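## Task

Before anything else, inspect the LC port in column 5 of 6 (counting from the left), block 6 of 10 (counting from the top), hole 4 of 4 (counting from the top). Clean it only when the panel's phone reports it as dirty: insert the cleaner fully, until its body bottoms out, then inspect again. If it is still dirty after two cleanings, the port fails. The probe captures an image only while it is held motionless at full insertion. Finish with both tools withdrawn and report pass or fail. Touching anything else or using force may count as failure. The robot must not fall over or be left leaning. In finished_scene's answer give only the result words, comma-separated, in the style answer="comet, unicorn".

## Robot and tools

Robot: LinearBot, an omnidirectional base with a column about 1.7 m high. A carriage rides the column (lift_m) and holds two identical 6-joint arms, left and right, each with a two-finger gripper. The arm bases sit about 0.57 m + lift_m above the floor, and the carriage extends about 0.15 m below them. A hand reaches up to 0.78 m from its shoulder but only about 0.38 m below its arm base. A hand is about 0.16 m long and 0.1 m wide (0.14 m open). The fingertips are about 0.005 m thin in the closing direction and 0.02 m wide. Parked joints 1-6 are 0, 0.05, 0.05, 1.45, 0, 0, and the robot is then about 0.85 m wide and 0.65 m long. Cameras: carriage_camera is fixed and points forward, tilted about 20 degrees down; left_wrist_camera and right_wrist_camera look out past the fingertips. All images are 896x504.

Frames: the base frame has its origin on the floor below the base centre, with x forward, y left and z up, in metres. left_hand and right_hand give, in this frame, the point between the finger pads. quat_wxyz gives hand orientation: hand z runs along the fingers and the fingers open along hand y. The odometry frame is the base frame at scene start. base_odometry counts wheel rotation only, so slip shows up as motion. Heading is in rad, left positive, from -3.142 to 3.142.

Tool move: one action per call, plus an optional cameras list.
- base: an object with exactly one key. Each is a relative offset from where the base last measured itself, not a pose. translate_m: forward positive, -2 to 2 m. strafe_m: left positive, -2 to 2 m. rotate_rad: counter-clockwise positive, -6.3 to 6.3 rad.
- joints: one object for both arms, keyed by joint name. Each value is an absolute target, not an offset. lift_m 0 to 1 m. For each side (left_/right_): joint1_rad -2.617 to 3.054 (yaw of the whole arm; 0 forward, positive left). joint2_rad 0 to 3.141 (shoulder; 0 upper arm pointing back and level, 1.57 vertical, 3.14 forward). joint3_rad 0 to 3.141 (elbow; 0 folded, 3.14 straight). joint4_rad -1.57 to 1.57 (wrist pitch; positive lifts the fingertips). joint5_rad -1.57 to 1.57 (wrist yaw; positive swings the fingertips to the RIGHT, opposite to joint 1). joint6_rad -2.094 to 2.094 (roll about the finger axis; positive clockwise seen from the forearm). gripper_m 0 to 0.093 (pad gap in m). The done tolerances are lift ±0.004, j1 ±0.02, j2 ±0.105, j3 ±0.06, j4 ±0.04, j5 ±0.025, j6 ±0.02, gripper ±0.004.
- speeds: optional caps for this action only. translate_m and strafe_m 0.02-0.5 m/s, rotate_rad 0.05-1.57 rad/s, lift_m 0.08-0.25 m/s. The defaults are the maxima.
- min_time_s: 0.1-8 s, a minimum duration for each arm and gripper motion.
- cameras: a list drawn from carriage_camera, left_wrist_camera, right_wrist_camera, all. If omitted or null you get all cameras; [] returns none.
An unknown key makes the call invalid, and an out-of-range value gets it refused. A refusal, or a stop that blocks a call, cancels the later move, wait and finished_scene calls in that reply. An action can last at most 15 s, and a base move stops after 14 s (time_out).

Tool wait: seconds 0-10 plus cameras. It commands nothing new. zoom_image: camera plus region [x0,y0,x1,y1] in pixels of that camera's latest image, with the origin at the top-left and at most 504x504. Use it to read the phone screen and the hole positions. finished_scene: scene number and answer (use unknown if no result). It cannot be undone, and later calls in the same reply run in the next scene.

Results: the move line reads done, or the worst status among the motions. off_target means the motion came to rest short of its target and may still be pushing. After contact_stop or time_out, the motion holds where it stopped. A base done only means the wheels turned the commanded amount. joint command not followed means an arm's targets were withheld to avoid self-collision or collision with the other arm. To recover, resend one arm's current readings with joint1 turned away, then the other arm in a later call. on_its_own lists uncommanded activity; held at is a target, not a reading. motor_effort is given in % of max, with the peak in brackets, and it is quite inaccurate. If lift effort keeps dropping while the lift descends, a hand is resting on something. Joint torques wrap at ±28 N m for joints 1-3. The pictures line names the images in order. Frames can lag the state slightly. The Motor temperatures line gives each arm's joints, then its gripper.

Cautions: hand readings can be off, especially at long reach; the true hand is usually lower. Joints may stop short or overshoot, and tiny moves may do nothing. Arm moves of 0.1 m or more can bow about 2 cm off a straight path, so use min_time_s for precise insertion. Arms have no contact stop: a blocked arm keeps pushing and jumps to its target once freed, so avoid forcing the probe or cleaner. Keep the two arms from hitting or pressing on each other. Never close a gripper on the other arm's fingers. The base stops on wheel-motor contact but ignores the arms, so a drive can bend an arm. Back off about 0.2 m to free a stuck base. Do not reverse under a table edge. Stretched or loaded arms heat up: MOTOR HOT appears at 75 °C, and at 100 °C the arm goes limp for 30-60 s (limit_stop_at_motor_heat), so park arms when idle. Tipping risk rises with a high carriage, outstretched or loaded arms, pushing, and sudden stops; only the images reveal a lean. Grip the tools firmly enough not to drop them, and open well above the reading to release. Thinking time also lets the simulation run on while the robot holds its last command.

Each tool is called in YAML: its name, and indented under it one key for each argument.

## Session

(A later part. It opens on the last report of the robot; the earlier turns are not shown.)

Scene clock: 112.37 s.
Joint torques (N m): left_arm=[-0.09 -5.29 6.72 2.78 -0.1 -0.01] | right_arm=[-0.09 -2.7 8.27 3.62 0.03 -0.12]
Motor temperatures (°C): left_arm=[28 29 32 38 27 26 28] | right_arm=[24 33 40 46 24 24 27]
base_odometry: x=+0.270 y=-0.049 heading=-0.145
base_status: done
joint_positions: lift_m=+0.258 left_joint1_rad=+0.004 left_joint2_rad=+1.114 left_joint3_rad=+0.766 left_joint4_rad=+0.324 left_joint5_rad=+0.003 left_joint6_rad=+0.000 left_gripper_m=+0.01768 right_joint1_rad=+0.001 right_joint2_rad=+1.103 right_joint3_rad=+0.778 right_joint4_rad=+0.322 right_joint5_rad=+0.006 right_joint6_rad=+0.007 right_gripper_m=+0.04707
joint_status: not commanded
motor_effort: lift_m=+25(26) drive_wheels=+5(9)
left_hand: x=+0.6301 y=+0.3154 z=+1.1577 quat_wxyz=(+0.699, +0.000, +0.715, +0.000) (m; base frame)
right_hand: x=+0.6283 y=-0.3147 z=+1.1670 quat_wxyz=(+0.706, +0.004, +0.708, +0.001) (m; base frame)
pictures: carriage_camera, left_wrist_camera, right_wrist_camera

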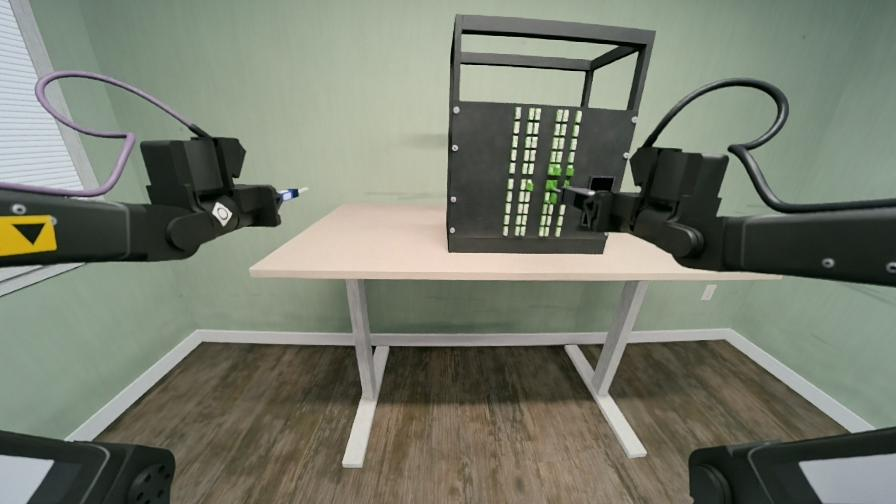

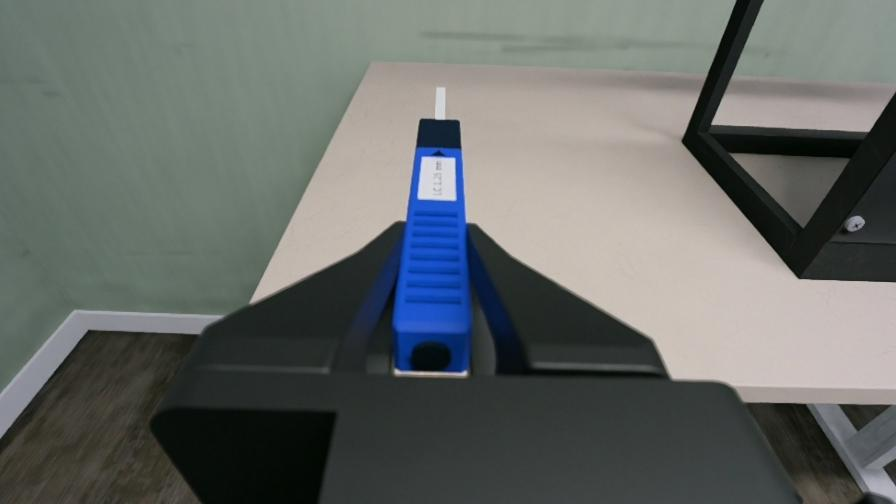

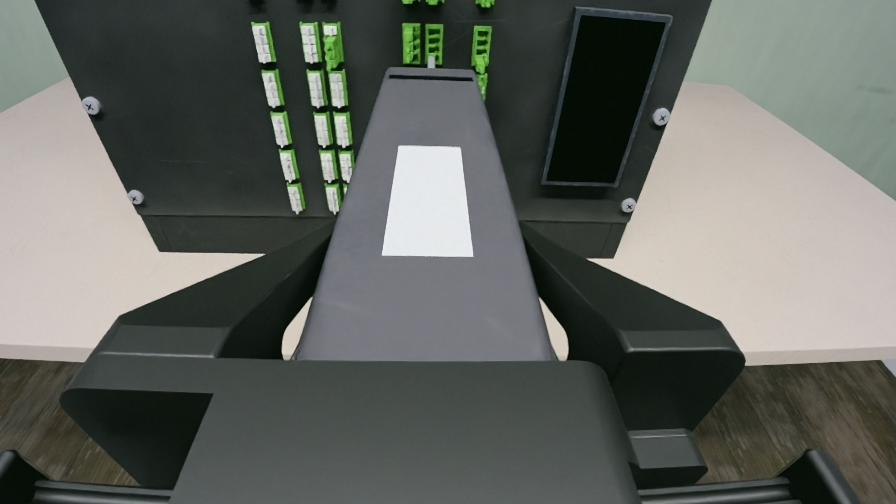

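move:
  base: {"translate_m": -0.0045}
  speeds: {"translate_m": 0.02}
  cameras: []

move:
  joints: {"right_joint1_rad": -0.0085, "right_joint5_rad": 0.006}
  min_time_s: 0.5
  cameras: []

wait:
  seconds: 0.5
  cameras: ["right_wrist_camera"]

zoom_image:
  camera: "right_wrist_camera"
  region: [410, 10, 466, 74]

Scene clock: 113.67 s.
Joint torques (N m): left_arm=[-0.23 -5.34 6.93 2.75 -0.08 0.02] | right_arm=[-0.13 -4.52 8.27 3.39 0.02 -0.11]
Motor temperatures (°C): left_arm=[28 29 32 38 27 26 28] | right_arm=[24 33 40 46 24 24 27]
move: done
base_odometry: x=+0.266 y=-0.048 heading=-0.145
base_status: done
joint_positions: lift_m=+0.258 left_joint1_rad=+0.004 left_joint2_rad=+1.114 left_joint3_rad=+0.766 left_joint4_rad=+0.324 left_joint5_rad=+0.003 left_joint6_rad=+0.000 left_gripper_m=+0.01768 right_joint1_rad=+0.001 right_joint2_rad=+1.121 right_joint3_rad=+0.778 right_joint4_rad=+0.343 right_joint5_rad=+0.007 right_joint6_rad=+0.007 right_gripper_m=+0.04707
joint_status: not commanded
motor_effort: lift_m=+26(26) drive_wheels=+1(6)
left_hand: x=+0.6301 y=+0.3154 z=+1.1577 quat_wxyz=(+0.699, +0.000, +0.715, +0.000) (m; base frame)
right_hand: x=+0.6321 y=-0.3150 z=+1.1653 quat_wxyz=(+0.707, +0.005, +0.707, +0.000) (m; base frame)
pictures: none
No camera images: "cameras" was empty.

Scene clock: 114.47 s.
Joint torques (N m): left_arm=[-0.13 -5.29 6.89 2.74 -0.12 0.06] | right_arm=[-0.75 -4.52 8.23 3.39 0 -0.11]
Motor temperatures (°C): left_arm=[28 29 32 38 27 26 28] | right_arm=[24 33 40 46 24 24 27]
move: done
base_odometry: x=+0.266 y=-0.048 heading=-0.145
base_status: not commanded
joint_positions: lift_m=+0.258 left_joint1_rad=+0.004 left_joint2_rad=+1.114 left_joint3_rad=+0.766 left_joint4_rad=+0.324 left_joint5_rad=+0.003 left_joint6_rad=+0.000 left_gripper_m=+0.01768 right_joint1_rad=-0.002 right_joint2_rad=+1.121 right_joint3_rad=+0.778 right_joint4_rad=+0.343 right_joint5_rad=+0.007 right_joint6_rad=+0.007 right_gripper_m=+0.04707
joint_status: all done
motor_effort: lift_m=+26(26) drive_wheels=+1(2)
left_hand: x=+0.6301 y=+0.3154 z=+1.1577 quat_wxyz=(+0.699, +0.000, +0.715, +0.000) (m; base frame)
right_hand: x=+0.6321 y=-0.3164 z=+1.1653 quat_wxyz=(+0.707, +0.006, +0.707, -0.001) (m; base frame)
pictures: none
No camera images: "cameras" was empty.

Scene clock: 114.97 s.
Joint torques (N m): left_arm=[-0.17 -5.29 6.9 2.79 -0.11 0.03] | right_arm=[-0.75 -4.51 8.25 3.39 -0.01 -0.12]
Motor temperatures (°C): left_arm=[28 29 32 38 27 26 28] | right_arm=[24 33 40 46 24 24 27]
base_odometry: x=+0.266 y=-0.048 heading=-0.145
base_status: not commanded
joint_positions: lift_m=+0.258 left_joint1_rad=+0.004 left_joint2_rad=+1.114 left_joint3_rad=+0.766 left_joint4_rad=+0.324 left_joint5_rad=+0.003 left_joint6_rad=+0.000 left_gripper_m=+0.01768 right_joint1_rad=-0.002 right_joint2_rad=+1.121 right_joint3_rad=+0.778 right_joint4_rad=+0.343 right_joint5_rad=+0.007 right_joint6_rad=+0.007 right_gripper_m=+0.04707
joint_status: all done
motor_effort: lift_m=+26(26) drive_wheels=+1(2)
left_hand: x=+0.6301 y=+0.3154 z=+1.1577 quat_wxyz=(+0.699, +0.000, +0.715, +0.000) (m; base frame)
right_hand: x=+0.6321 y=-0.3164 z=+1.1653 quat_wxyz=(+0.707, +0.006, +0.707, -0.001) (m; base frame)
wait: 0.50 s; at rest by 0.27 s
pictures: right_wrist_camera

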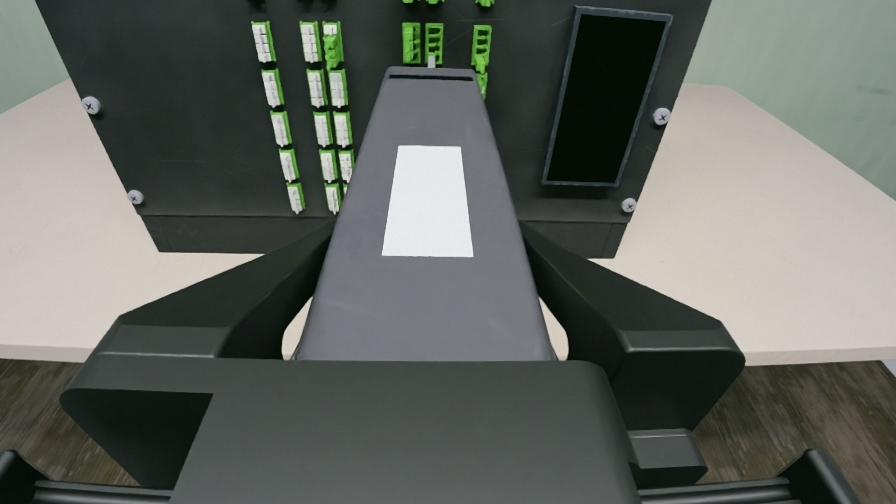

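Scaled by 7.875.

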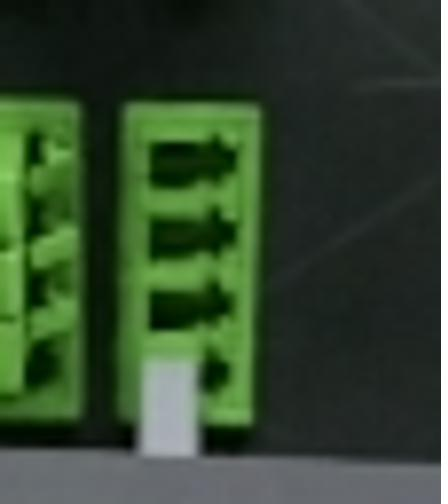

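move:
  joints: {"lift_m": 0.2572, "right_joint4_rad": 0.437, "right_joint1_rad": -0.002}
  min_time_s: 0.5
  cameras: []

move:
  base: {"translate_m": 0.006}
  speeds: {"translate_m": 0.02}
  cameras: []

wait:
  seconds: 0.5
  cameras: ["right_wrist_camera"]

zoom_image:
  camera: "right_wrist_camera"
  region: [410, 10, 466, 74]

Scene clock: 116.27 s.
Joint torques (N m): left_arm=[-0.09 -5.48 7.1 2.8 -0.11 0.01] | right_arm=[-0.21 -4.51 8.25 3.45 -0.01 -0.12]
Motor temperatures (°C): left_arm=[28 29 32 38 27 26 28] | right_arm=[24 33 40 47 24 24 27]
move: off_target
base_odometry: x=+0.266 y=-0.048 heading=-0.145
base_status: not commanded
joint_positions: lift_m=+0.257 left_joint1_rad=+0.004 left_joint2_rad=+1.114 left_joint3_rad=+0.766 left_joint4_rad=+0.324 left_joint5_rad=+0.003 left_joint6_rad=+0.000 left_gripper_m=+0.01768 right_joint1_rad=-0.002 right_joint2_rad=+1.121 right_joint3_rad=+0.778 right_joint4_rad=+0.344 right_joint5_rad=+0.007 right_joint6_rad=+0.007 right_gripper_m=+0.04707
joint_status: right_joint4_rad off_target (ended at +0.344, target +0.437); the others done
motor_effort: lift_m=+22(22) drive_wheels=+1(2)
left_hand: x=+0.6301 y=+0.3154 z=+1.1570 quat_wxyz=(+0.699, +0.000, +0.715, +0.000) (m; base frame)
right_hand: x=+0.6321 y=-0.3164 z=+1.1651 quat_wxyz=(+0.707, +0.006, +0.707, -0.001) (m; base frame)
pictures: none
No camera images: "cameras" was empty.

Scene clock: 116.97 s.
Joint torques (N m): left_arm=[-0.17 -5.34 7.02 2.76 -0.09 -0.05] | right_arm=[-0.17 -2.04 8.35 3.77 -0.01 -0.11]
Motor temperatures (°C): left_arm=[28 29 32 38 27 26 28] | right_arm=[24 33 40 47 24 24 27]
move: done
base_odometry: x=+0.271 y=-0.049 heading=-0.145
base_status: done
joint_positions: lift_m=+0.257 left_joint1_rad=+0.004 left_joint2_rad=+1.114 left_joint3_rad=+0.766 left_joint4_rad=+0.324 left_joint5_rad=+0.003 left_joint6_rad=+0.000 left_gripper_m=+0.01768 right_joint1_rad=-0.002 right_joint2_rad=+1.097 right_joint3_rad=+0.778 right_joint4_rad=+0.316 right_joint5_rad=+0.007 right_joint6_rad=+0.007 right_gripper_m=+0.04707
joint_status: not commanded
motor_effort: lift_m=+21(22) drive_wheels=+6(9)
left_hand: x=+0.6301 y=+0.3154 z=+1.1570 quat_wxyz=(+0.699, +0.000, +0.715, +0.000) (m; base frame)
right_hand: x=+0.6270 y=-0.3163 z=+1.1672 quat_wxyz=(+0.706, +0.006, +0.708, -0.001) (m; base frame)
pictures: none
No camera images: "cameras" was empty.

Scene clock: 117.47 s.
Joint torques (N m): left_arm=[-0.17 -5.23 6.9 2.78 -0.14 0.02] | right_arm=[-0.21 -2.11 8.25 3.77 0 -0.11]
Motor temperatures (°C): left_arm=[28 29 32 38 27 26 28] | right_arm=[24 33 40 47 24 24 27]
base_odometry: x=+0.271 y=-0.049 heading=-0.145
base_status: done
joint_positions: lift_m=+0.257 left_joint1_rad=+0.004 left_joint2_rad=+1.114 left_joint3_rad=+0.766 left_joint4_rad=+0.324 left_joint5_rad=+0.003 left_joint6_rad=+0.000 left_gripper_m=+0.01768 right_joint1_rad=-0.002 right_joint2_rad=+1.097 right_joint3_rad=+0.778 right_joint4_rad=+0.316 right_joint5_rad=+0.007 right_joint6_rad=+0.007 right_gripper_m=+0.04707
joint_status: not commanded
motor_effort: lift_m=+21(22) drive_wheels=+6(9)
left_hand: x=+0.6301 y=+0.3154 z=+1.1570 quat_wxyz=(+0.699, +0.000, +0.715, +0.000) (m; base frame)
right_hand: x=+0.6270 y=-0.3163 z=+1.1672 quat_wxyz=(+0.706, +0.006, +0.708, -0.001) (m; base frame)
wait: 0.50 s; at rest by 0.27 s
pictures: right_wrist_camera

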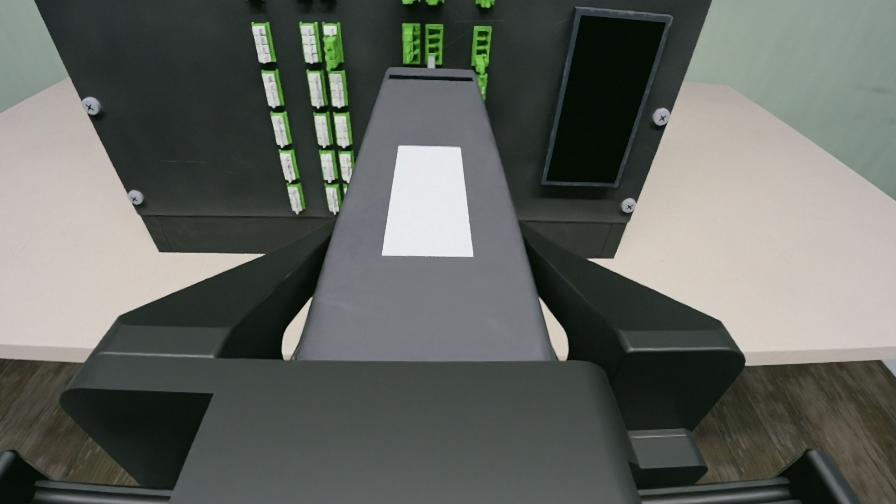

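Scaled by 7.875.

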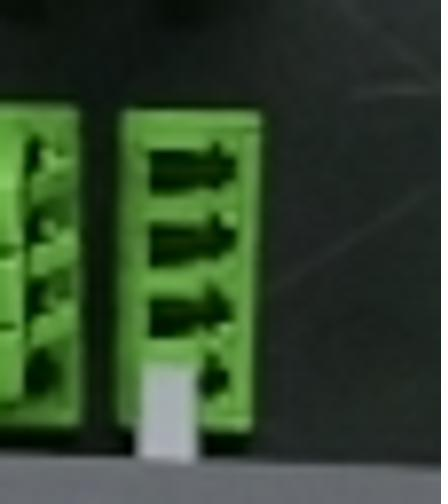

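move:
  base: {"translate_m": -0.008}
  speeds: {"translate_m": 0.02}
  cameras: []

wait:
  seconds: 0.5
  cameras: ["right_wrist_camera"]

zoom_image:
  camera: "right_wrist_camera"
  region: [410, 10, 466, 74]

Scene clock: 118.57 s.
Joint torques (N m): left_arm=[-0.14 -5.22 6.95 2.81 -0.13 0] | right_arm=[-0.21 -4.85 8.25 3.39 -0.01 -0.12]
Motor temperatures (°C): left_arm=[28 29 32 38 27 26 28] | right_arm=[24 33 40 47 24 24 27]
move: done
base_odometry: x=+0.264 y=-0.048 heading=-0.145
base_status: done
joint_positions: lift_m=+0.257 left_joint1_rad=+0.004 left_joint2_rad=+1.114 left_joint3_rad=+0.766 left_joint4_rad=+0.324 left_joint5_rad=+0.003 left_joint6_rad=+0.000 left_gripper_m=+0.01768 right_joint1_rad=-0.002 right_joint2_rad=+1.124 right_joint3_rad=+0.778 right_joint4_rad=+0.349 right_joint5_rad=+0.007 right_joint6_rad=+0.007 right_gripper_m=+0.04707
joint_status: not commanded
motor_effort: lift_m=+21(22) drive_wheels=+6(8)
left_hand: x=+0.6301 y=+0.3154 z=+1.1570 quat_wxyz=(+0.699, +0.000, +0.715, +0.000) (m; base frame)
right_hand: x=+0.6328 y=-0.3163 z=+1.1650 quat_wxyz=(+0.708, +0.006, +0.706, -0.001) (m; base frame)
pictures: none
No camera images: "cameras" was empty.

Scene clock: 119.07 s.
Joint torques (N m): left_arm=[-0.29 -5.42 6.79 2.8 -0.16 0.02] | right_arm=[-0.23 -4.81 8.23 3.4 0 -0.12]
Motor temperatures (°C): left_arm=[28 29 32 38 27 26 28] | right_arm=[24 33 40 47 24 24 27]
base_odometry: x=+0.264 y=-0.048 heading=-0.145
base_status: done
joint_positions: lift_m=+0.257 left_joint1_rad=+0.004 left_joint2_rad=+1.114 left_joint3_rad=+0.766 left_joint4_rad=+0.324 left_joint5_rad=+0.003 left_joint6_rad=+0.000 left_gripper_m=+0.01768 right_joint1_rad=-0.002 right_joint2_rad=+1.124 right_joint3_rad=+0.778 right_joint4_rad=+0.349 right_joint5_rad=+0.007 right_joint6_rad=+0.007 right_gripper_m=+0.04707
joint_status: not commanded
motor_effort: lift_m=+22(22) drive_wheels=-6(8)
left_hand: x=+0.6301 y=+0.3154 z=+1.1570 quat_wxyz=(+0.699, +0.000, +0.715, +0.000) (m; base frame)
right_hand: x=+0.6328 y=-0.3163 z=+1.1650 quat_wxyz=(+0.708, +0.006, +0.706, -0.001) (m; base frame)
wait: 0.50 s; at rest by 0.27 s
pictures: right_wrist_camera

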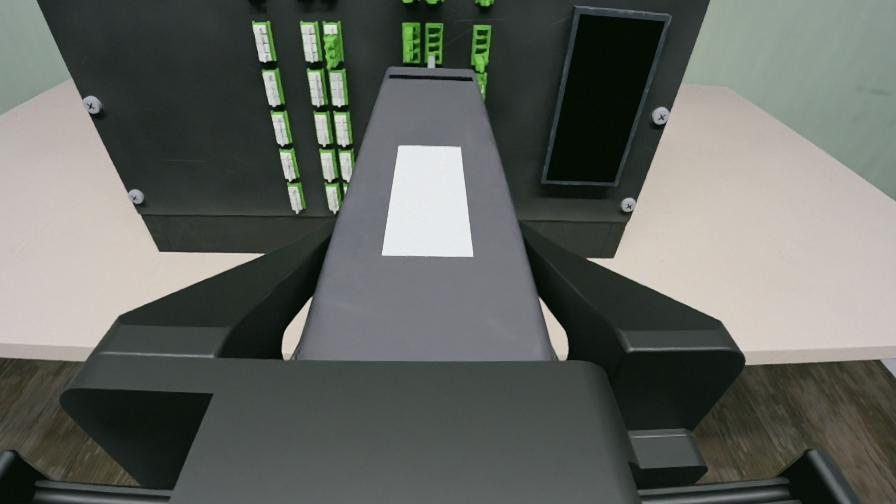

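Scaled by 7.875.

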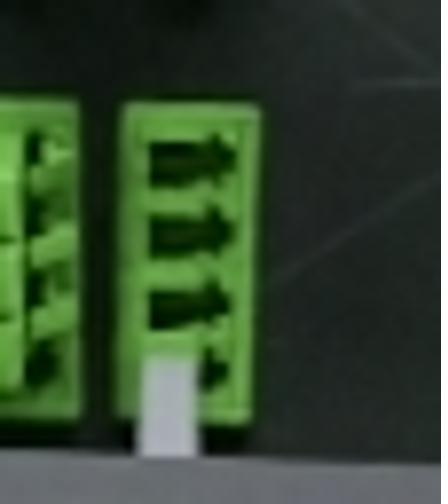

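move:
  joints: {"right_joint1_rad": -0.0105}
  min_time_s: 0.5
  cameras: []

wait:
  seconds: 0.5
  cameras: ["right_wrist_camera"]

zoom_image:
  camera: "right_wrist_camera"
  region: [410, 10, 466, 74]

Scene clock: 120.07 s.
Joint torques (N m): left_arm=[-0.18 -5.3 6.9 2.79 -0.14 0.01] | right_arm=[-0.85 -4.83 8.25 3.4 0.01 -0.11]
Motor temperatures (°C): left_arm=[28 29 33 38 27 26 28] | right_arm=[24 33 40 47 24 24 27]
move: done
base_odometry: x=+0.264 y=-0.048 heading=-0.145
base_status: not commanded
joint_positions: lift_m=+0.257 left_joint1_rad=+0.004 left_joint2_rad=+1.114 left_joint3_rad=+0.766 left_joint4_rad=+0.324 left_joint5_rad=+0.003 left_joint6_rad=+0.000 left_gripper_m=+0.01768 right_joint1_rad=-0.003 right_joint2_rad=+1.124 right_joint3_rad=+0.778 right_joint4_rad=+0.349 right_joint5_rad=+0.006 right_joint6_rad=+0.007 right_gripper_m=+0.04707
joint_status: all done
motor_effort: lift_m=+21(22) drive_wheels=-6(6)
left_hand: x=+0.6301 y=+0.3154 z=+1.1570 quat_wxyz=(+0.699, +0.000, +0.715, +0.000) (m; base frame)
right_hand: x=+0.6328 y=-0.3164 z=+1.1650 quat_wxyz=(+0.708, +0.006, +0.706, -0.001) (m; base frame)
pictures: none
No camera images: "cameras" was empty.

Scene clock: 120.57 s.
Joint torques (N m): left_arm=[-0.23 -5.24 7.02 2.78 -0.14 0] | right_arm=[-0.83 -4.78 8.28 3.41 0 -0.12]
Motor temperatures (°C): left_arm=[28 29 33 38 27 26 28] | right_arm=[24 33 40 47 24 24 27]
base_odometry: x=+0.264 y=-0.048 heading=-0.145
base_status: not commanded
joint_positions: lift_m=+0.257 left_joint1_rad=+0.004 left_joint2_rad=+1.114 left_joint3_rad=+0.766 left_joint4_rad=+0.324 left_joint5_rad=+0.003 left_joint6_rad=+0.000 left_gripper_m=+0.01768 right_joint1_rad=-0.003 right_joint2_rad=+1.124 right_joint3_rad=+0.778 right_joint4_rad=+0.349 right_joint5_rad=+0.006 right_joint6_rad=+0.007 right_gripper_m=+0.04707
joint_status: all done
motor_effort: lift_m=+22(22) drive_wheels=-6(6)
left_hand: x=+0.6301 y=+0.3154 z=+1.1570 quat_wxyz=(+0.699, +0.000, +0.715, +0.000) (m; base frame)
right_hand: x=+0.6328 y=-0.3164 z=+1.1650 quat_wxyz=(+0.708, +0.006, +0.706, -0.001) (m; base frame)
wait: 0.50 s; at rest by 0.27 s
pictures: right_wrist_camera

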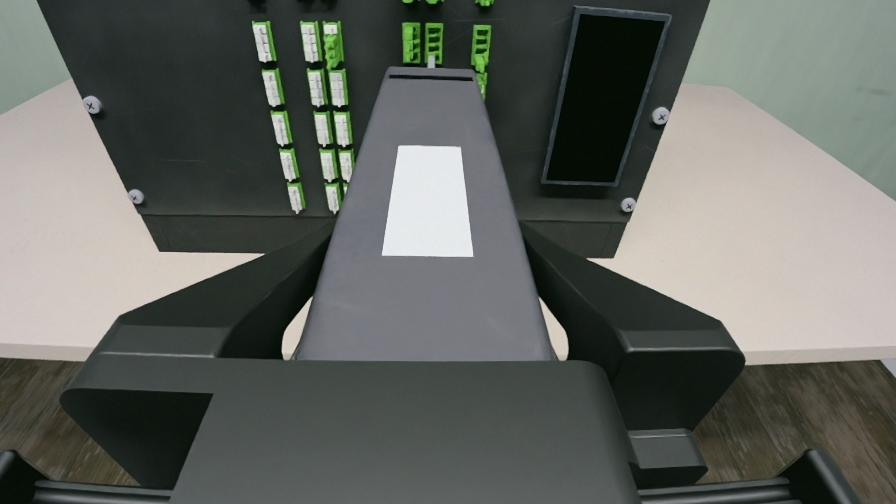

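Scaled by 7.875.

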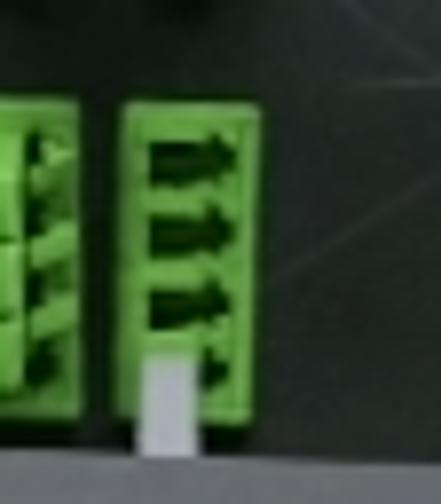

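move:
  joints: {"right_joint1_rad": -0.015}
  min_time_s: 0.5
  cameras: []

wait:
  seconds: 0.5
  cameras: ["right_wrist_camera"]

zoom_image:
  camera: "right_wrist_camera"
  region: [410, 10, 466, 74]

Scene clock: 121.50 s.
Joint torques (N m): left_arm=[-0.34 -5.31 6.99 2.76 -0.12 -0.04] | right_arm=[-0.98 -4.81 8.25 3.4 0.08 -0.12]
Motor temperatures (°C): left_arm=[28 29 33 38 27 26 28] | right_arm=[24 33 40 47 24 24 27]
move: done
base_odometry: x=+0.264 y=-0.048 heading=-0.145
base_status: not commanded
joint_positions: lift_m=+0.257 left_joint1_rad=+0.004 left_joint2_rad=+1.114 left_joint3_rad=+0.766 left_joint4_rad=+0.324 left_joint5_rad=+0.003 left_joint6_rad=+0.000 left_gripper_m=+0.01768 right_joint1_rad=-0.006 right_joint2_rad=+1.124 right_joint3_rad=+0.778 right_joint4_rad=+0.349 right_joint5_rad=+0.001 right_joint6_rad=+0.007 right_gripper_m=+0.04707
joint_status: all done
motor_effort: lift_m=+22(22) drive_wheels=-6(6)
left_hand: x=+0.6301 y=+0.3154 z=+1.1570 quat_wxyz=(+0.699, +0.000, +0.715, +0.000) (m; base frame)
right_hand: x=+0.6328 y=-0.3171 z=+1.1650 quat_wxyz=(+0.708, +0.005, +0.706, +0.000) (m; base frame)
pictures: none
No camera images: "cameras" was empty.

Scene clock: 122.00 s.
Joint torques (N m): left_arm=[-0.17 -5.35 7.05 2.77 -0.11 -0.02] | right_arm=[-0.92 -4.79 8.25 3.41 0.07 -0.12]
Motor temperatures (°C): left_arm=[28 29 33 39 27 26 28] | right_arm=[24 33 40 47 24 24 27]
base_odometry: x=+0.264 y=-0.048 heading=-0.145
base_status: not commanded
joint_positions: lift_m=+0.257 left_joint1_rad=+0.004 left_joint2_rad=+1.114 left_joint3_rad=+0.766 left_joint4_rad=+0.324 left_joint5_rad=+0.003 left_joint6_rad=+0.000 left_gripper_m=+0.01768 right_joint1_rad=-0.006 right_joint2_rad=+1.124 right_joint3_rad=+0.778 right_joint4_rad=+0.349 right_joint5_rad=+0.001 right_joint6_rad=+0.007 right_gripper_m=+0.04707
joint_status: all done
motor_effort: lift_m=+21(22) drive_wheels=-6(6)
left_hand: x=+0.6301 y=+0.3154 z=+1.1570 quat_wxyz=(+0.699, +0.000, +0.715, +0.000) (m; base frame)
right_hand: x=+0.6328 y=-0.3170 z=+1.1650 quat_wxyz=(+0.708, +0.005, +0.706, +0.000) (m; base frame)
wait: 0.50 s; at rest by 0.27 s
pictures: right_wrist_camera

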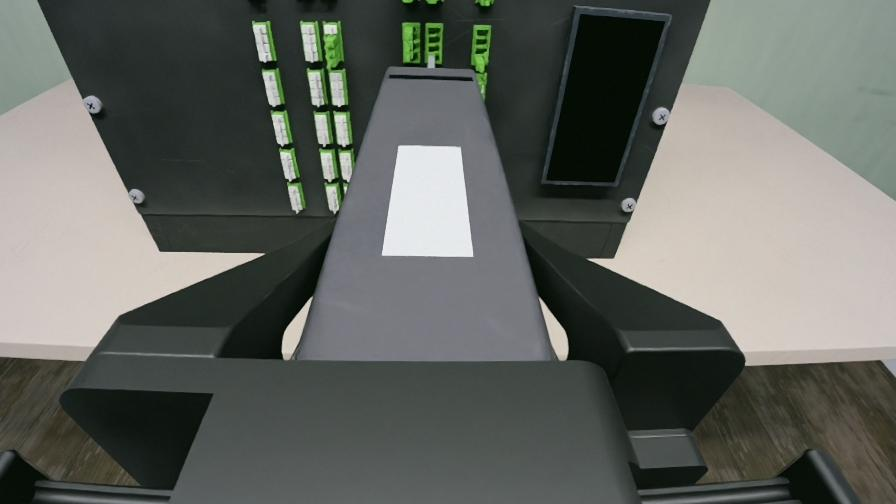

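Scaled by 7.875.

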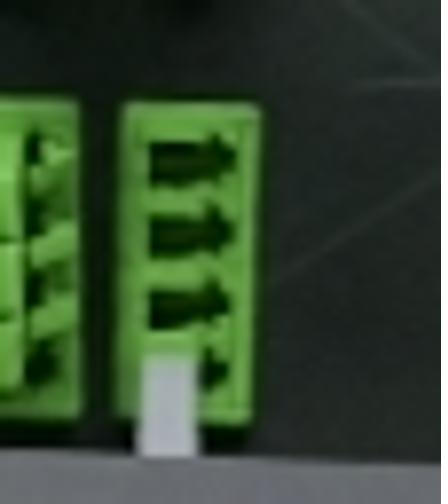

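move:
  joints: {"right_joint1_rad": -0.006, "right_joint5_rad": 0.001}
  min_time_s: 0.5
  cameras: []

move:
  base: {"translate_m": 0.004}
  speeds: {"translate_m": 0.02}
  cameras: []

wait:
  seconds: 4
  cameras: ["right_wrist_camera"]

zoom_image:
  camera: "right_wrist_camera"
  region: [410, 10, 466, 74]

Scene clock: 123.03 s.
Joint torques (N m): left_arm=[0.01 -5.15 6.84 2.74 -0.11 0.03] | right_arm=[-0.2 -4.82 8.29 3.4 0 -0.12]
Motor temperatures (°C): left_arm=[28 29 33 39 27 26 28] | right_arm=[24 33 40 47 24 24 27]
move: done
base_odometry: x=+0.264 y=-0.048 heading=-0.145
base_status: not commanded
joint_positions: lift_m=+0.257 left_joint1_rad=+0.004 left_joint2_rad=+1.114 left_joint3_rad=+0.766 left_joint4_rad=+0.324 left_joint5_rad=+0.003 left_joint6_rad=+0.000 left_gripper_m=+0.01768 right_joint1_rad=-0.006 right_joint2_rad=+1.124 right_joint3_rad=+0.778 right_joint4_rad=+0.349 right_joint5_rad=+0.001 right_joint6_rad=+0.007 right_gripper_m=+0.04707
joint_status: all done
motor_effort: lift_m=+21(22) drive_wheels=-6(6)
left_hand: x=+0.6301 y=+0.3154 z=+1.1570 quat_wxyz=(+0.699, +0.000, +0.715, +0.000) (m; base frame)
right_hand: x=+0.6328 y=-0.3170 z=+1.1650 quat_wxyz=(+0.708, +0.005, +0.706, +0.000) (m; base frame)
pictures: none
No camera images: "cameras" was empty.

Scene clock: 123.60 s.
Joint torques (N m): left_arm=[-0.2 -5.07 6.84 2.81 -0.11 0.04] | right_arm=[-0.08 -4.25 8.28 3.48 0.04 -0.11]
Motor temperatures (°C): left_arm=[28 29 33 39 27 26 28] | right_arm=[24 33 40 47 24 24 27]
move: done
base_odometry: x=+0.267 y=-0.049 heading=-0.146
base_status: done
joint_positions: lift_m=+0.257 left_joint1_rad=+0.004 left_joint2_rad=+1.114 left_joint3_rad=+0.766 left_joint4_rad=+0.324 left_joint5_rad=+0.003 left_joint6_rad=+0.000 left_gripper_m=+0.01768 right_joint1_rad=-0.006 right_joint2_rad=+1.118 right_joint3_rad=+0.778 right_joint4_rad=+0.342 right_joint5_rad=-0.002 right_joint6_rad=+0.007 right_gripper_m=+0.04707
joint_status: not commanded
motor_effort: lift_m=+21(22) drive_wheels=+4(12)
left_hand: x=+0.6301 y=+0.3154 z=+1.1570 quat_wxyz=(+0.699, +0.000, +0.715, +0.000) (m; base frame)
right_hand: x=+0.6314 y=-0.3166 z=+1.1658 quat_wxyz=(+0.708, +0.004, +0.706, +0.001) (m; base frame)
pictures: none
No camera images: "cameras" was empty.

Scene clock: 127.60 s.
Joint torques (N m): left_arm=[-0.02 -5.26 6.94 2.77 -0.1 0.01] | right_arm=[-0.2 -4.14 8.27 3.48 0.05 -0.11]
Motor temperatures (°C): left_arm=[28 29 33 39 27 26 28] | right_arm=[24 33 41 47 24 24 27]
base_odometry: x=+0.267 y=-0.048 heading=-0.146
base_status: done
joint_positions: lift_m=+0.257 left_joint1_rad=+0.004 left_joint2_rad=+1.114 left_joint3_rad=+0.766 left_joint4_rad=+0.324 left_joint5_rad=+0.003 left_joint6_rad=+0.000 left_gripper_m=+0.01768 right_joint1_rad=-0.006 right_joint2_rad=+1.118 right_joint3_rad=+0.778 right_joint4_rad=+0.341 right_joint5_rad=-0.002 right_joint6_rad=+0.007 right_gripper_m=+0.04707
joint_status: not commanded
motor_effort: lift_m=+21(22) drive_wheels=+3(12)
left_hand: x=+0.6301 y=+0.3154 z=+1.1570 quat_wxyz=(+0.699, +0.000, +0.715, +0.000) (m; base frame)
right_hand: x=+0.6314 y=-0.3166 z=+1.1657 quat_wxyz=(+0.708, +0.004, +0.706, +0.001) (m; base frame)
wait: 4.00 s; at rest by 0.27 s
pictures: right_wrist_camera

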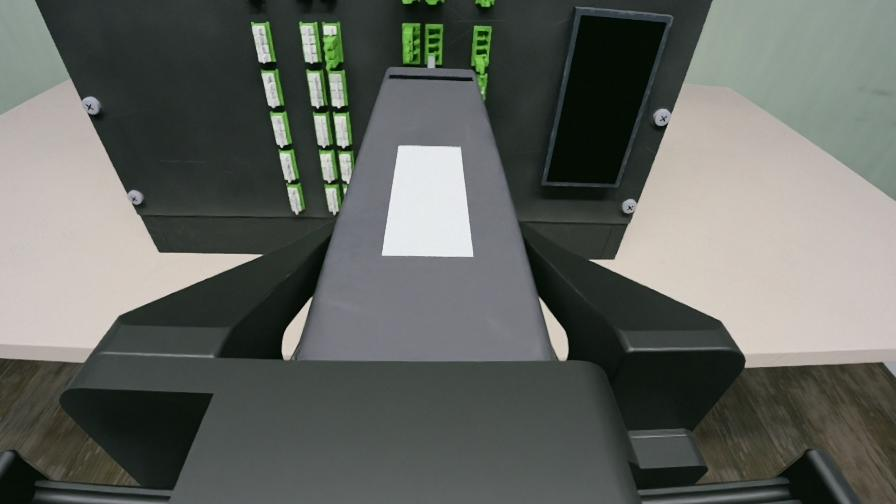

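Scaled by 7.875.

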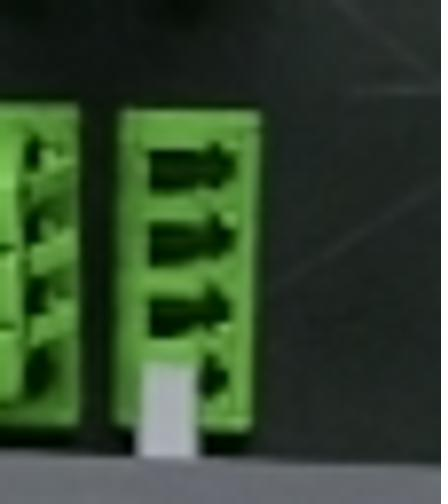

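move:
  base: {"translate_m": -0.005}
  speeds: {"translate_m": 0.02}
  cameras: []

move:
  joints: {"lift_m": 0.2540}
  cameras: []

wait:
  seconds: 0.5
  cameras: ["right_wrist_camera"]

zoom_image:
  camera: "right_wrist_camera"
  region: [410, 10, 466, 74]

move:
  joints: {"lift_m": 0.2600}
  cameras: []

wait:
  seconds: 0.5
  cameras: ["right_wrist_camera"]

zoom_image:
  camera: "right_wrist_camera"
  region: [410, 10, 466, 74]

Scene clock: 128.90 s.
Joint torques (N m): left_arm=[-0.23 -5.33 6.99 2.8 -0.1 -0.01] | right_arm=[-0.17 -5.15 8.27 3.33 0.04 -0.12]
Motor temperatures (°C): left_arm=[28 29 33 39 27 26 28] | right_arm=[24 33 41 47 24 24 27]
move: done
base_odometry: x=+0.263 y=-0.048 heading=-0.146
base_status: done
joint_positions: lift_m=+0.257 left_joint1_rad=+0.004 left_joint2_rad=+1.114 left_joint3_rad=+0.766 left_joint4_rad=+0.324 left_joint5_rad=+0.003 left_joint6_rad=+0.000 left_gripper_m=+0.01768 right_joint1_rad=-0.006 right_joint2_rad=+1.128 right_joint3_rad=+0.778 right_joint4_rad=+0.353 right_joint5_rad=-0.002 right_joint6_rad=+0.007 right_gripper_m=+0.04707
joint_status: not commanded
motor_effort: lift_m=+22(22) drive_wheels=+5(9)
left_hand: x=+0.6301 y=+0.3154 z=+1.1570 quat_wxyz=(+0.699, +0.000, +0.715, +0.000) (m; base frame)
right_hand: x=+0.6335 y=-0.3166 z=+1.1647 quat_wxyz=(+0.708, +0.004, +0.706, +0.001) (m; base frame)
pictures: none
No camera images: "cameras" was empty.

Scene clock: 129.30 s.
Joint torques (N m): left_arm=[-0.09 -5.3 7.02 2.87 -0.11 0] | right_arm=[-0.2 -5.09 8.21 3.3 0.05 -0.11]
Motor temperatures (°C): left_arm=[28 29 33 39 27 26 28] | right_arm=[24 33 41 47 24 24 27]
move: done
base_odometry: x=+0.263 y=-0.048 heading=-0.146
base_status: not commanded
joint_positions: lift_m=+0.254 left_joint1_rad=+0.004 left_joint2_rad=+1.114 left_joint3_rad=+0.765 left_joint4_rad=+0.322 left_joint5_rad=+0.003 left_joint6_rad=+0.000 left_gripper_m=+0.01768 right_joint1_rad=-0.006 right_joint2_rad=+1.128 right_joint3_rad=+0.778 right_joint4_rad=+0.359 right_joint5_rad=-0.002 right_joint6_rad=+0.007 right_gripper_m=+0.04707
joint_status: all done
motor_effort: lift_m=+22(22) drive_wheels=+5(5)
left_hand: x=+0.6301 y=+0.3154 z=+1.1527 quat_wxyz=(+0.697, +0.000, +0.717, +0.000) (m; base frame)
right_hand: x=+0.6335 y=-0.3166 z=+1.1629 quat_wxyz=(+0.710, +0.004, +0.704, +0.001) (m; base frame)
pictures: none
No camera images: "cameras" was empty.

Scene clock: 129.80 s.
Joint torques (N m): left_arm=[-0.23 -5.22 6.93 2.83 -0.11 0.01] | right_arm=[-0.21 -5.18 8.25 3.29 0.05 -0.12]
Motor temperatures (°C): left_arm=[28 29 33 39 27 26 28] | right_arm=[24 33 41 47 24 24 27]
base_odometry: x=+0.263 y=-0.048 heading=-0.146
base_status: not commanded
joint_positions: lift_m=+0.254 left_joint1_rad=+0.004 left_joint2_rad=+1.114 left_joint3_rad=+0.765 left_joint4_rad=+0.322 left_joint5_rad=+0.003 left_joint6_rad=+0.000 left_gripper_m=+0.01768 right_joint1_rad=-0.006 right_joint2_rad=+1.128 right_joint3_rad=+0.778 right_joint4_rad=+0.359 right_joint5_rad=-0.002 right_joint6_rad=+0.007 right_gripper_m=+0.04707
joint_status: all done
motor_effort: lift_m=+21(22) drive_wheels=+5(5)
left_hand: x=+0.6301 y=+0.3154 z=+1.1527 quat_wxyz=(+0.697, +0.000, +0.717, +0.000) (m; base frame)
right_hand: x=+0.6335 y=-0.3166 z=+1.1629 quat_wxyz=(+0.710, +0.004, +0.704, +0.001) (m; base frame)
wait: 0.50 s; at rest by 0.27 s
pictures: right_wrist_camera

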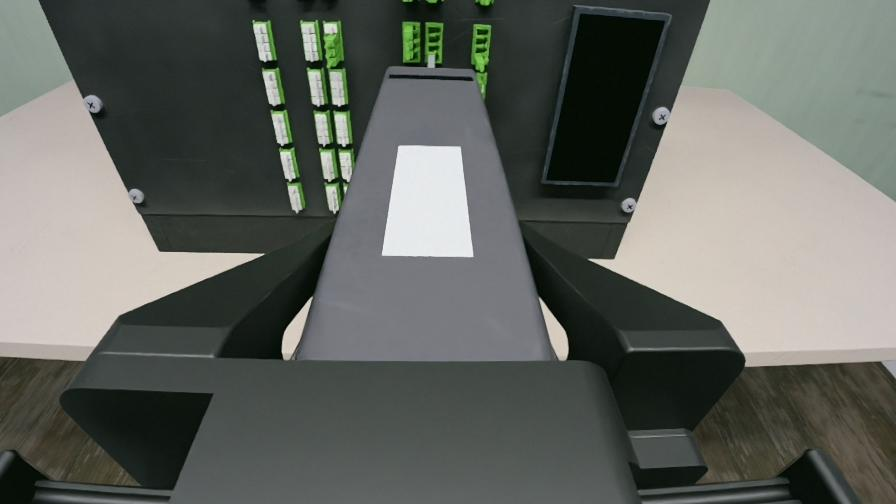

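Scaled by 7.875.

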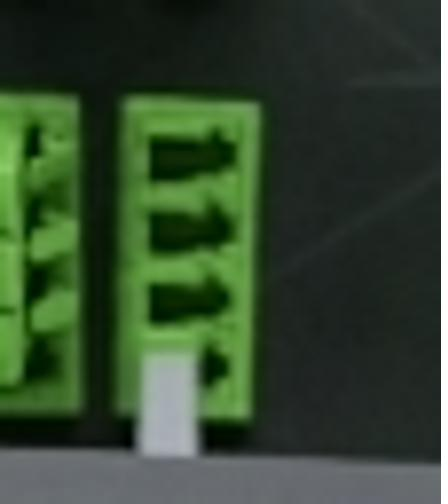

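Scene clock: 130.27 s.
Joint torques (N m): left_arm=[-0.09 -5.11 6.97 2.8 -0.09 0.04] | right_arm=[-0.24 -5.18 8.27 3.38 0.04 -0.11]
Motor temperatures (°C): left_arm=[28 29 33 39 27 26 28] | right_arm=[24 33 41 47 24 24 27]
move: done
base_odometry: x=+0.263 y=-0.048 heading=-0.146
base_status: not commanded
joint_positions: lift_m=+0.260 left_joint1_rad=+0.004 left_joint2_rad=+1.113 left_joint3_rad=+0.764 left_joint4_rad=+0.325 left_joint5_rad=+0.003 left_joint6_rad=+0.000 left_gripper_m=+0.01768 right_joint1_rad=-0.006 right_joint2_rad=+1.128 right_joint3_rad=+0.778 right_joint4_rad=+0.351 right_joint5_rad=-0.002 right_joint6_rad=+0.007 right_gripper_m=+0.04707
joint_status: all done
motor_effort: lift_m=+25(30) drive_wheels=+5(6)
left_hand: x=+0.6299 y=+0.3154 z=+1.1589 quat_wxyz=(+0.699, +0.000, +0.716, +0.000) (m; base frame)
right_hand: x=+0.6335 y=-0.3166 z=+1.1666 quat_wxyz=(+0.708, +0.004, +0.707, +0.001) (m; base frame)
pictures: none
No camera images: "cameras" was empty.

Scene clock: 130.77 s.
Joint torques (N m): left_arm=[0.02 -5.01 7.16 2.78 -0.07 -0.02] | right_arm=[-0.18 -5.16 8.25 3.37 0.04 -0.12]
Motor temperatures (°C): left_arm=[28 29 33 39 27 26 28] | right_arm=[24 33 41 47 24 24 27]
base_odometry: x=+0.263 y=-0.048 heading=-0.146
base_status: not commanded
joint_positions: lift_m=+0.260 left_joint1_rad=+0.004 left_joint2_rad=+1.113 left_joint3_rad=+0.764 left_joint4_rad=+0.325 left_joint5_rad=+0.003 left_joint6_rad=+0.000 left_gripper_m=+0.01768 right_joint1_rad=-0.006 right_joint2_rad=+1.128 right_joint3_rad=+0.778 right_joint4_rad=+0.351 right_joint5_rad=-0.002 right_joint6_rad=+0.007 right_gripper_m=+0.04707
joint_status: all done
motor_effort: lift_m=+24(30) drive_wheels=+5(6)
left_hand: x=+0.6299 y=+0.3154 z=+1.1589 quat_wxyz=(+0.699, +0.000, +0.716, +0.000) (m; base frame)
right_hand: x=+0.6335 y=-0.3166 z=+1.1666 quat_wxyz=(+0.708, +0.004, +0.707, +0.001) (m; base frame)
wait: 0.50 s; at rest by 0.27 s
pictures: right_wrist_camera

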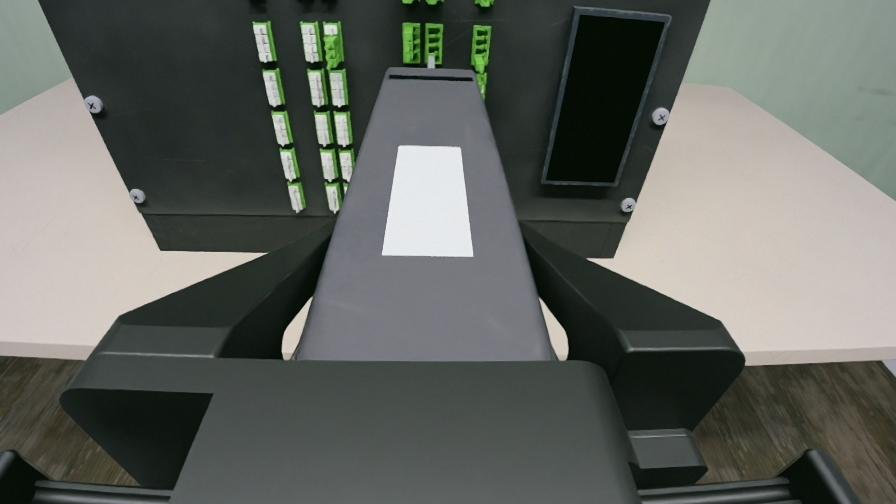

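Scaled by 7.875.

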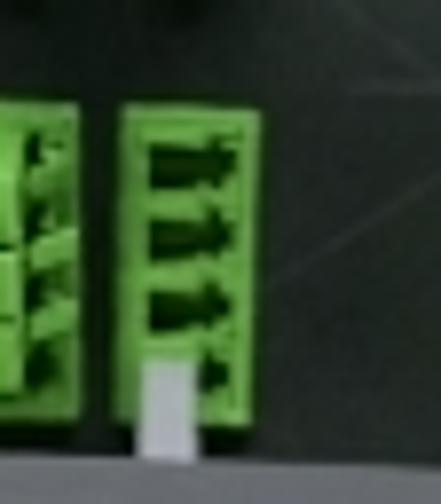

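move:
  joints: {"lift_m": 0.2535}
  cameras: []

move:
  base: {"translate_m": 0.006}
  speeds: {"translate_m": 0.02}
  cameras: []

Scene clock: 131.47 s.
Joint torques (N m): left_arm=[-0.27 -5.33 7.15 2.8 -0.07 0.03] | right_arm=[-0.21 -5.16 8.28 3.28 0.04 -0.12]
Motor temperatures (°C): left_arm=[28 29 33 39 27 26 28] | right_arm=[24 33 41 47 24 24 27]
move: done
base_odometry: x=+0.263 y=-0.048 heading=-0.146
base_status: not commanded
joint_positions: lift_m=+0.254 left_joint1_rad=+0.004 left_joint2_rad=+1.113 left_joint3_rad=+0.763 left_joint4_rad=+0.323 left_joint5_rad=+0.003 left_joint6_rad=+0.000 left_gripper_m=+0.01768 right_joint1_rad=-0.006 right_joint2_rad=+1.128 right_joint3_rad=+0.778 right_joint4_rad=+0.360 right_joint5_rad=-0.002 right_joint6_rad=+0.007 right_gripper_m=+0.04707
joint_status: all done
motor_effort: lift_m=+22(23) drive_wheels=+5(6)
left_hand: x=+0.6299 y=+0.3154 z=+1.1518 quat_wxyz=(+0.697, +0.000, +0.717, +0.000) (m; base frame)
right_hand: x=+0.6335 y=-0.3166 z=+1.1627 quat_wxyz=(+0.711, +0.004, +0.703, +0.001) (m; base frame)
pictures: none
No camera images: "cameras" was empty.

Scene clock: 132.17 s.
Joint torques (N m): left_arm=[-0.21 -5.14 7.13 2.83 -0.11 0.01] | right_arm=[-0.09 -4.83 8.25 3.31 0.07 -0.12]
Motor temperatures (°C): left_arm=[28 29 33 39 27 26 28] | right_arm=[24 33 41 47 24 24 27]
move: done
base_odometry: x=+0.268 y=-0.049 heading=-0.146
base_status: done
joint_positions: lift_m=+0.254 left_joint1_rad=+0.004 left_joint2_rad=+1.113 left_joint3_rad=+0.763 left_joint4_rad=+0.323 left_joint5_rad=+0.003 left_joint6_rad=+0.000 left_gripper_m=+0.01768 right_joint1_rad=-0.006 right_joint2_rad=+1.124 right_joint3_rad=+0.778 right_joint4_rad=+0.357 right_joint5_rad=-0.003 right_joint6_rad=+0.007 right_gripper_m=+0.04707
joint_status: not commanded
motor_effort: lift_m=+22(22) drive_wheels=+2(10)
left_hand: x=+0.6299 y=+0.3154 z=+1.1519 quat_wxyz=(+0.698, +0.000, +0.716, +0.000) (m; base frame)
right_hand: x=+0.6327 y=-0.3163 z=+1.1633 quat_wxyz=(+0.711, +0.004, +0.703, +0.001) (m; base frame)
pictures: none
No camera images: "cameras" was empty.

move:
  base: {"translate_m": 0.004}
  speeds: {"translate_m": 0.02}
  cameras: ["right_wrist_camera"]

zoom_image:
  camera: "right_wrist_camera"
  region: [410, 10, 466, 74]

Scene clock: 132.87 s.
Joint torques (N m): left_arm=[-0.18 -5.15 7.24 2.78 -0.12 0.02] | right_arm=[-0.2 -3.18 8.24 3.56 0.06 -0.11]
Motor temperatures (°C): left_arm=[28 29 33 39 27 26 28] | right_arm=[24 33 41 47 24 24 27]
move: done
base_odometry: x=+0.272 y=-0.049 heading=-0.145
base_status: done
joint_positions: lift_m=+0.254 left_joint1_rad=+0.004 left_joint2_rad=+1.113 left_joint3_rad=+0.763 left_joint4_rad=+0.323 left_joint5_rad=+0.003 left_joint6_rad=+0.000 left_gripper_m=+0.01768 right_joint1_rad=-0.006 right_joint2_rad=+1.107 right_joint3_rad=+0.778 right_joint4_rad=+0.335 right_joint5_rad=-0.003 right_joint6_rad=+0.007 right_gripper_m=+0.04707
joint_status: not commanded
motor_effort: lift_m=+22(22) drive_wheels=+7(9)
left_hand: x=+0.6299 y=+0.3154 z=+1.1519 quat_wxyz=(+0.698, +0.000, +0.716, +0.000) (m; base frame)
right_hand: x=+0.6292 y=-0.3163 z=+1.1643 quat_wxyz=(+0.709, +0.004, +0.705, +0.001) (m; base frame)
pictures: right_wrist_camera

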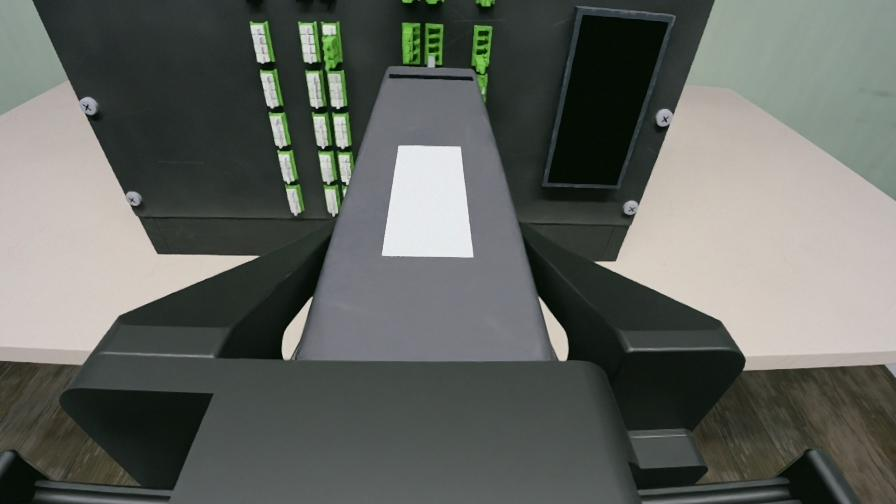

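Scaled by 7.875.

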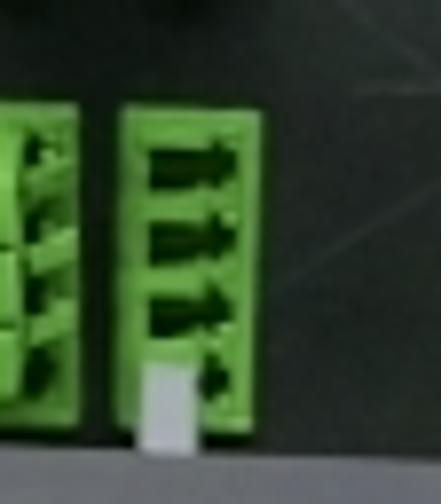

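move:
  base: {"translate_m": -0.004}
  speeds: {"translate_m": 0.02}
  cameras: []

move:
  joints: {"lift_m": 0.2505, "right_joint4_rad": 0.45}
  cameras: []

move:
  base: {"translate_m": 0.005}
  speeds: {"translate_m": 0.02}
  cameras: ["right_wrist_camera"]

zoom_image:
  camera: "right_wrist_camera"
  region: [410, 10, 466, 74]

Scene clock: 133.60 s.
Joint torques (N m): left_arm=[-0.27 -5.16 7.27 2.81 -0.1 0.03] | right_arm=[-0.2 -4.71 8.25 3.35 0.06 -0.11]
Motor temperatures (°C): left_arm=[28 29 33 39 27 26 28] | right_arm=[24 33 41 47 24 24 27]
move: done
base_odometry: x=+0.268 y=-0.048 heading=-0.145
base_status: done
joint_positions: lift_m=+0.254 left_joint1_rad=+0.004 left_joint2_rad=+1.113 left_joint3_rad=+0.763 left_joint4_rad=+0.323 left_joint5_rad=+0.003 left_joint6_rad=+0.000 left_gripper_m=+0.01768 right_joint1_rad=-0.006 right_joint2_rad=+1.123 right_joint3_rad=+0.778 right_joint4_rad=+0.354 right_joint5_rad=-0.003 right_joint6_rad=+0.007 right_gripper_m=+0.04707
joint_status: not commanded
motor_effort: lift_m=+22(22) drive_wheels=+1(7)
left_hand: x=+0.6299 y=+0.3154 z=+1.1519 quat_wxyz=(+0.698, +0.000, +0.716, +0.000) (m; base frame)
right_hand: x=+0.6325 y=-0.3163 z=+1.1629 quat_wxyz=(+0.710, +0.004, +0.704, +0.001) (m; base frame)
pictures: none
No camera images: "cameras" was empty.

Scene clock: 134.03 s.
Joint torques (N m): left_arm=[-0.12 -5.33 7.24 2.88 -0.11 0] | right_arm=[-0.16 -4.63 8.29 3.4 0.05 -0.12]
Motor temperatures (°C): left_arm=[28 29 33 39 27 26 28] | right_arm=[24 33 41 47 24 24 27]
move: off_target
base_odometry: x=+0.268 y=-0.048 heading=-0.145
base_status: not commanded
joint_positions: lift_m=+0.251 left_joint1_rad=+0.004 left_joint2_rad=+1.113 left_joint3_rad=+0.763 left_joint4_rad=+0.321 left_joint5_rad=+0.003 left_joint6_rad=+0.000 left_gripper_m=+0.01768 right_joint1_rad=-0.006 right_joint2_rad=+1.123 right_joint3_rad=+0.778 right_joint4_rad=+0.361 right_joint5_rad=-0.003 right_joint6_rad=+0.007 right_gripper_m=+0.04707
joint_status: right_joint4_rad off_target (ended at +0.361, target +0.450); the others done
motor_effort: lift_m=+21(23) drive_wheels=-1(1)
left_hand: x=+0.6299 y=+0.3154 z=+1.1484 quat_wxyz=(+0.697, +0.000, +0.717, +0.000) (m; base frame)
right_hand: x=+0.6325 y=-0.3163 z=+1.1619 quat_wxyz=(+0.713, +0.004, +0.701, +0.001) (m; base frame)
pictures: none
No camera images: "cameras" was empty.

Scene clock: 134.67 s.
Joint torques (N m): left_arm=[-0.25 -5.04 7.23 2.8 -0.12 -0.01] | right_arm=[-0.2 -3.97 8.27 3.49 0.08 -0.11]
Motor temperatures (°C): left_arm=[28 29 33 39 27 26 28] | right_arm=[24 33 41 47 24 24 27]
move: done
base_odometry: x=+0.273 y=-0.049 heading=-0.145
base_status: done
joint_positions: lift_m=+0.251 left_joint1_rad=+0.004 left_joint2_rad=+1.113 left_joint3_rad=+0.763 left_joint4_rad=+0.322 left_joint5_rad=+0.003 left_joint6_rad=+0.000 left_gripper_m=+0.01768 right_joint1_rad=-0.006 right_joint2_rad=+1.116 right_joint3_rad=+0.778 right_joint4_rad=+0.353 right_joint5_rad=-0.003 right_joint6_rad=+0.007 right_gripper_m=+0.04707
joint_status: not commanded
motor_effort: lift_m=+21(22) drive_wheels=+5(8)
left_hand: x=+0.6299 y=+0.3154 z=+1.1487 quat_wxyz=(+0.697, +0.000, +0.717, +0.000) (m; base frame)
right_hand: x=+0.6310 y=-0.3163 z=+1.1626 quat_wxyz=(+0.712, +0.004, +0.702, +0.001) (m; base frame)
pictures: right_wrist_camera

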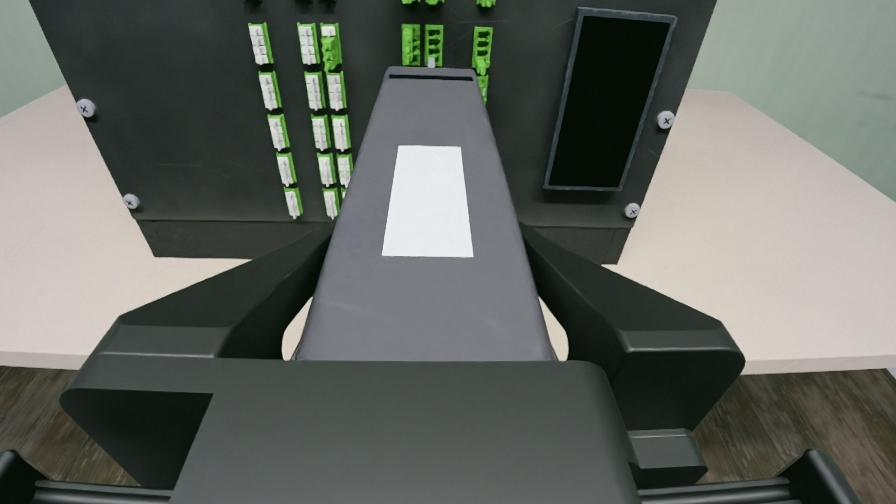

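Scaled by 7.875.

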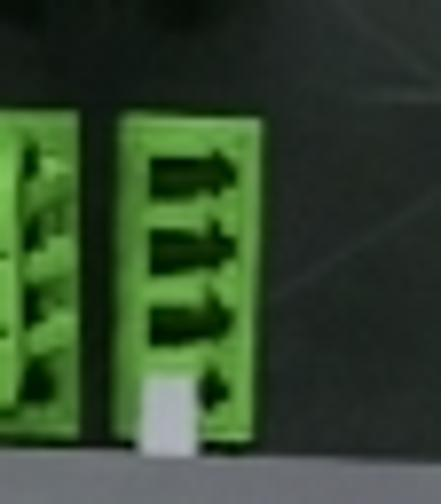

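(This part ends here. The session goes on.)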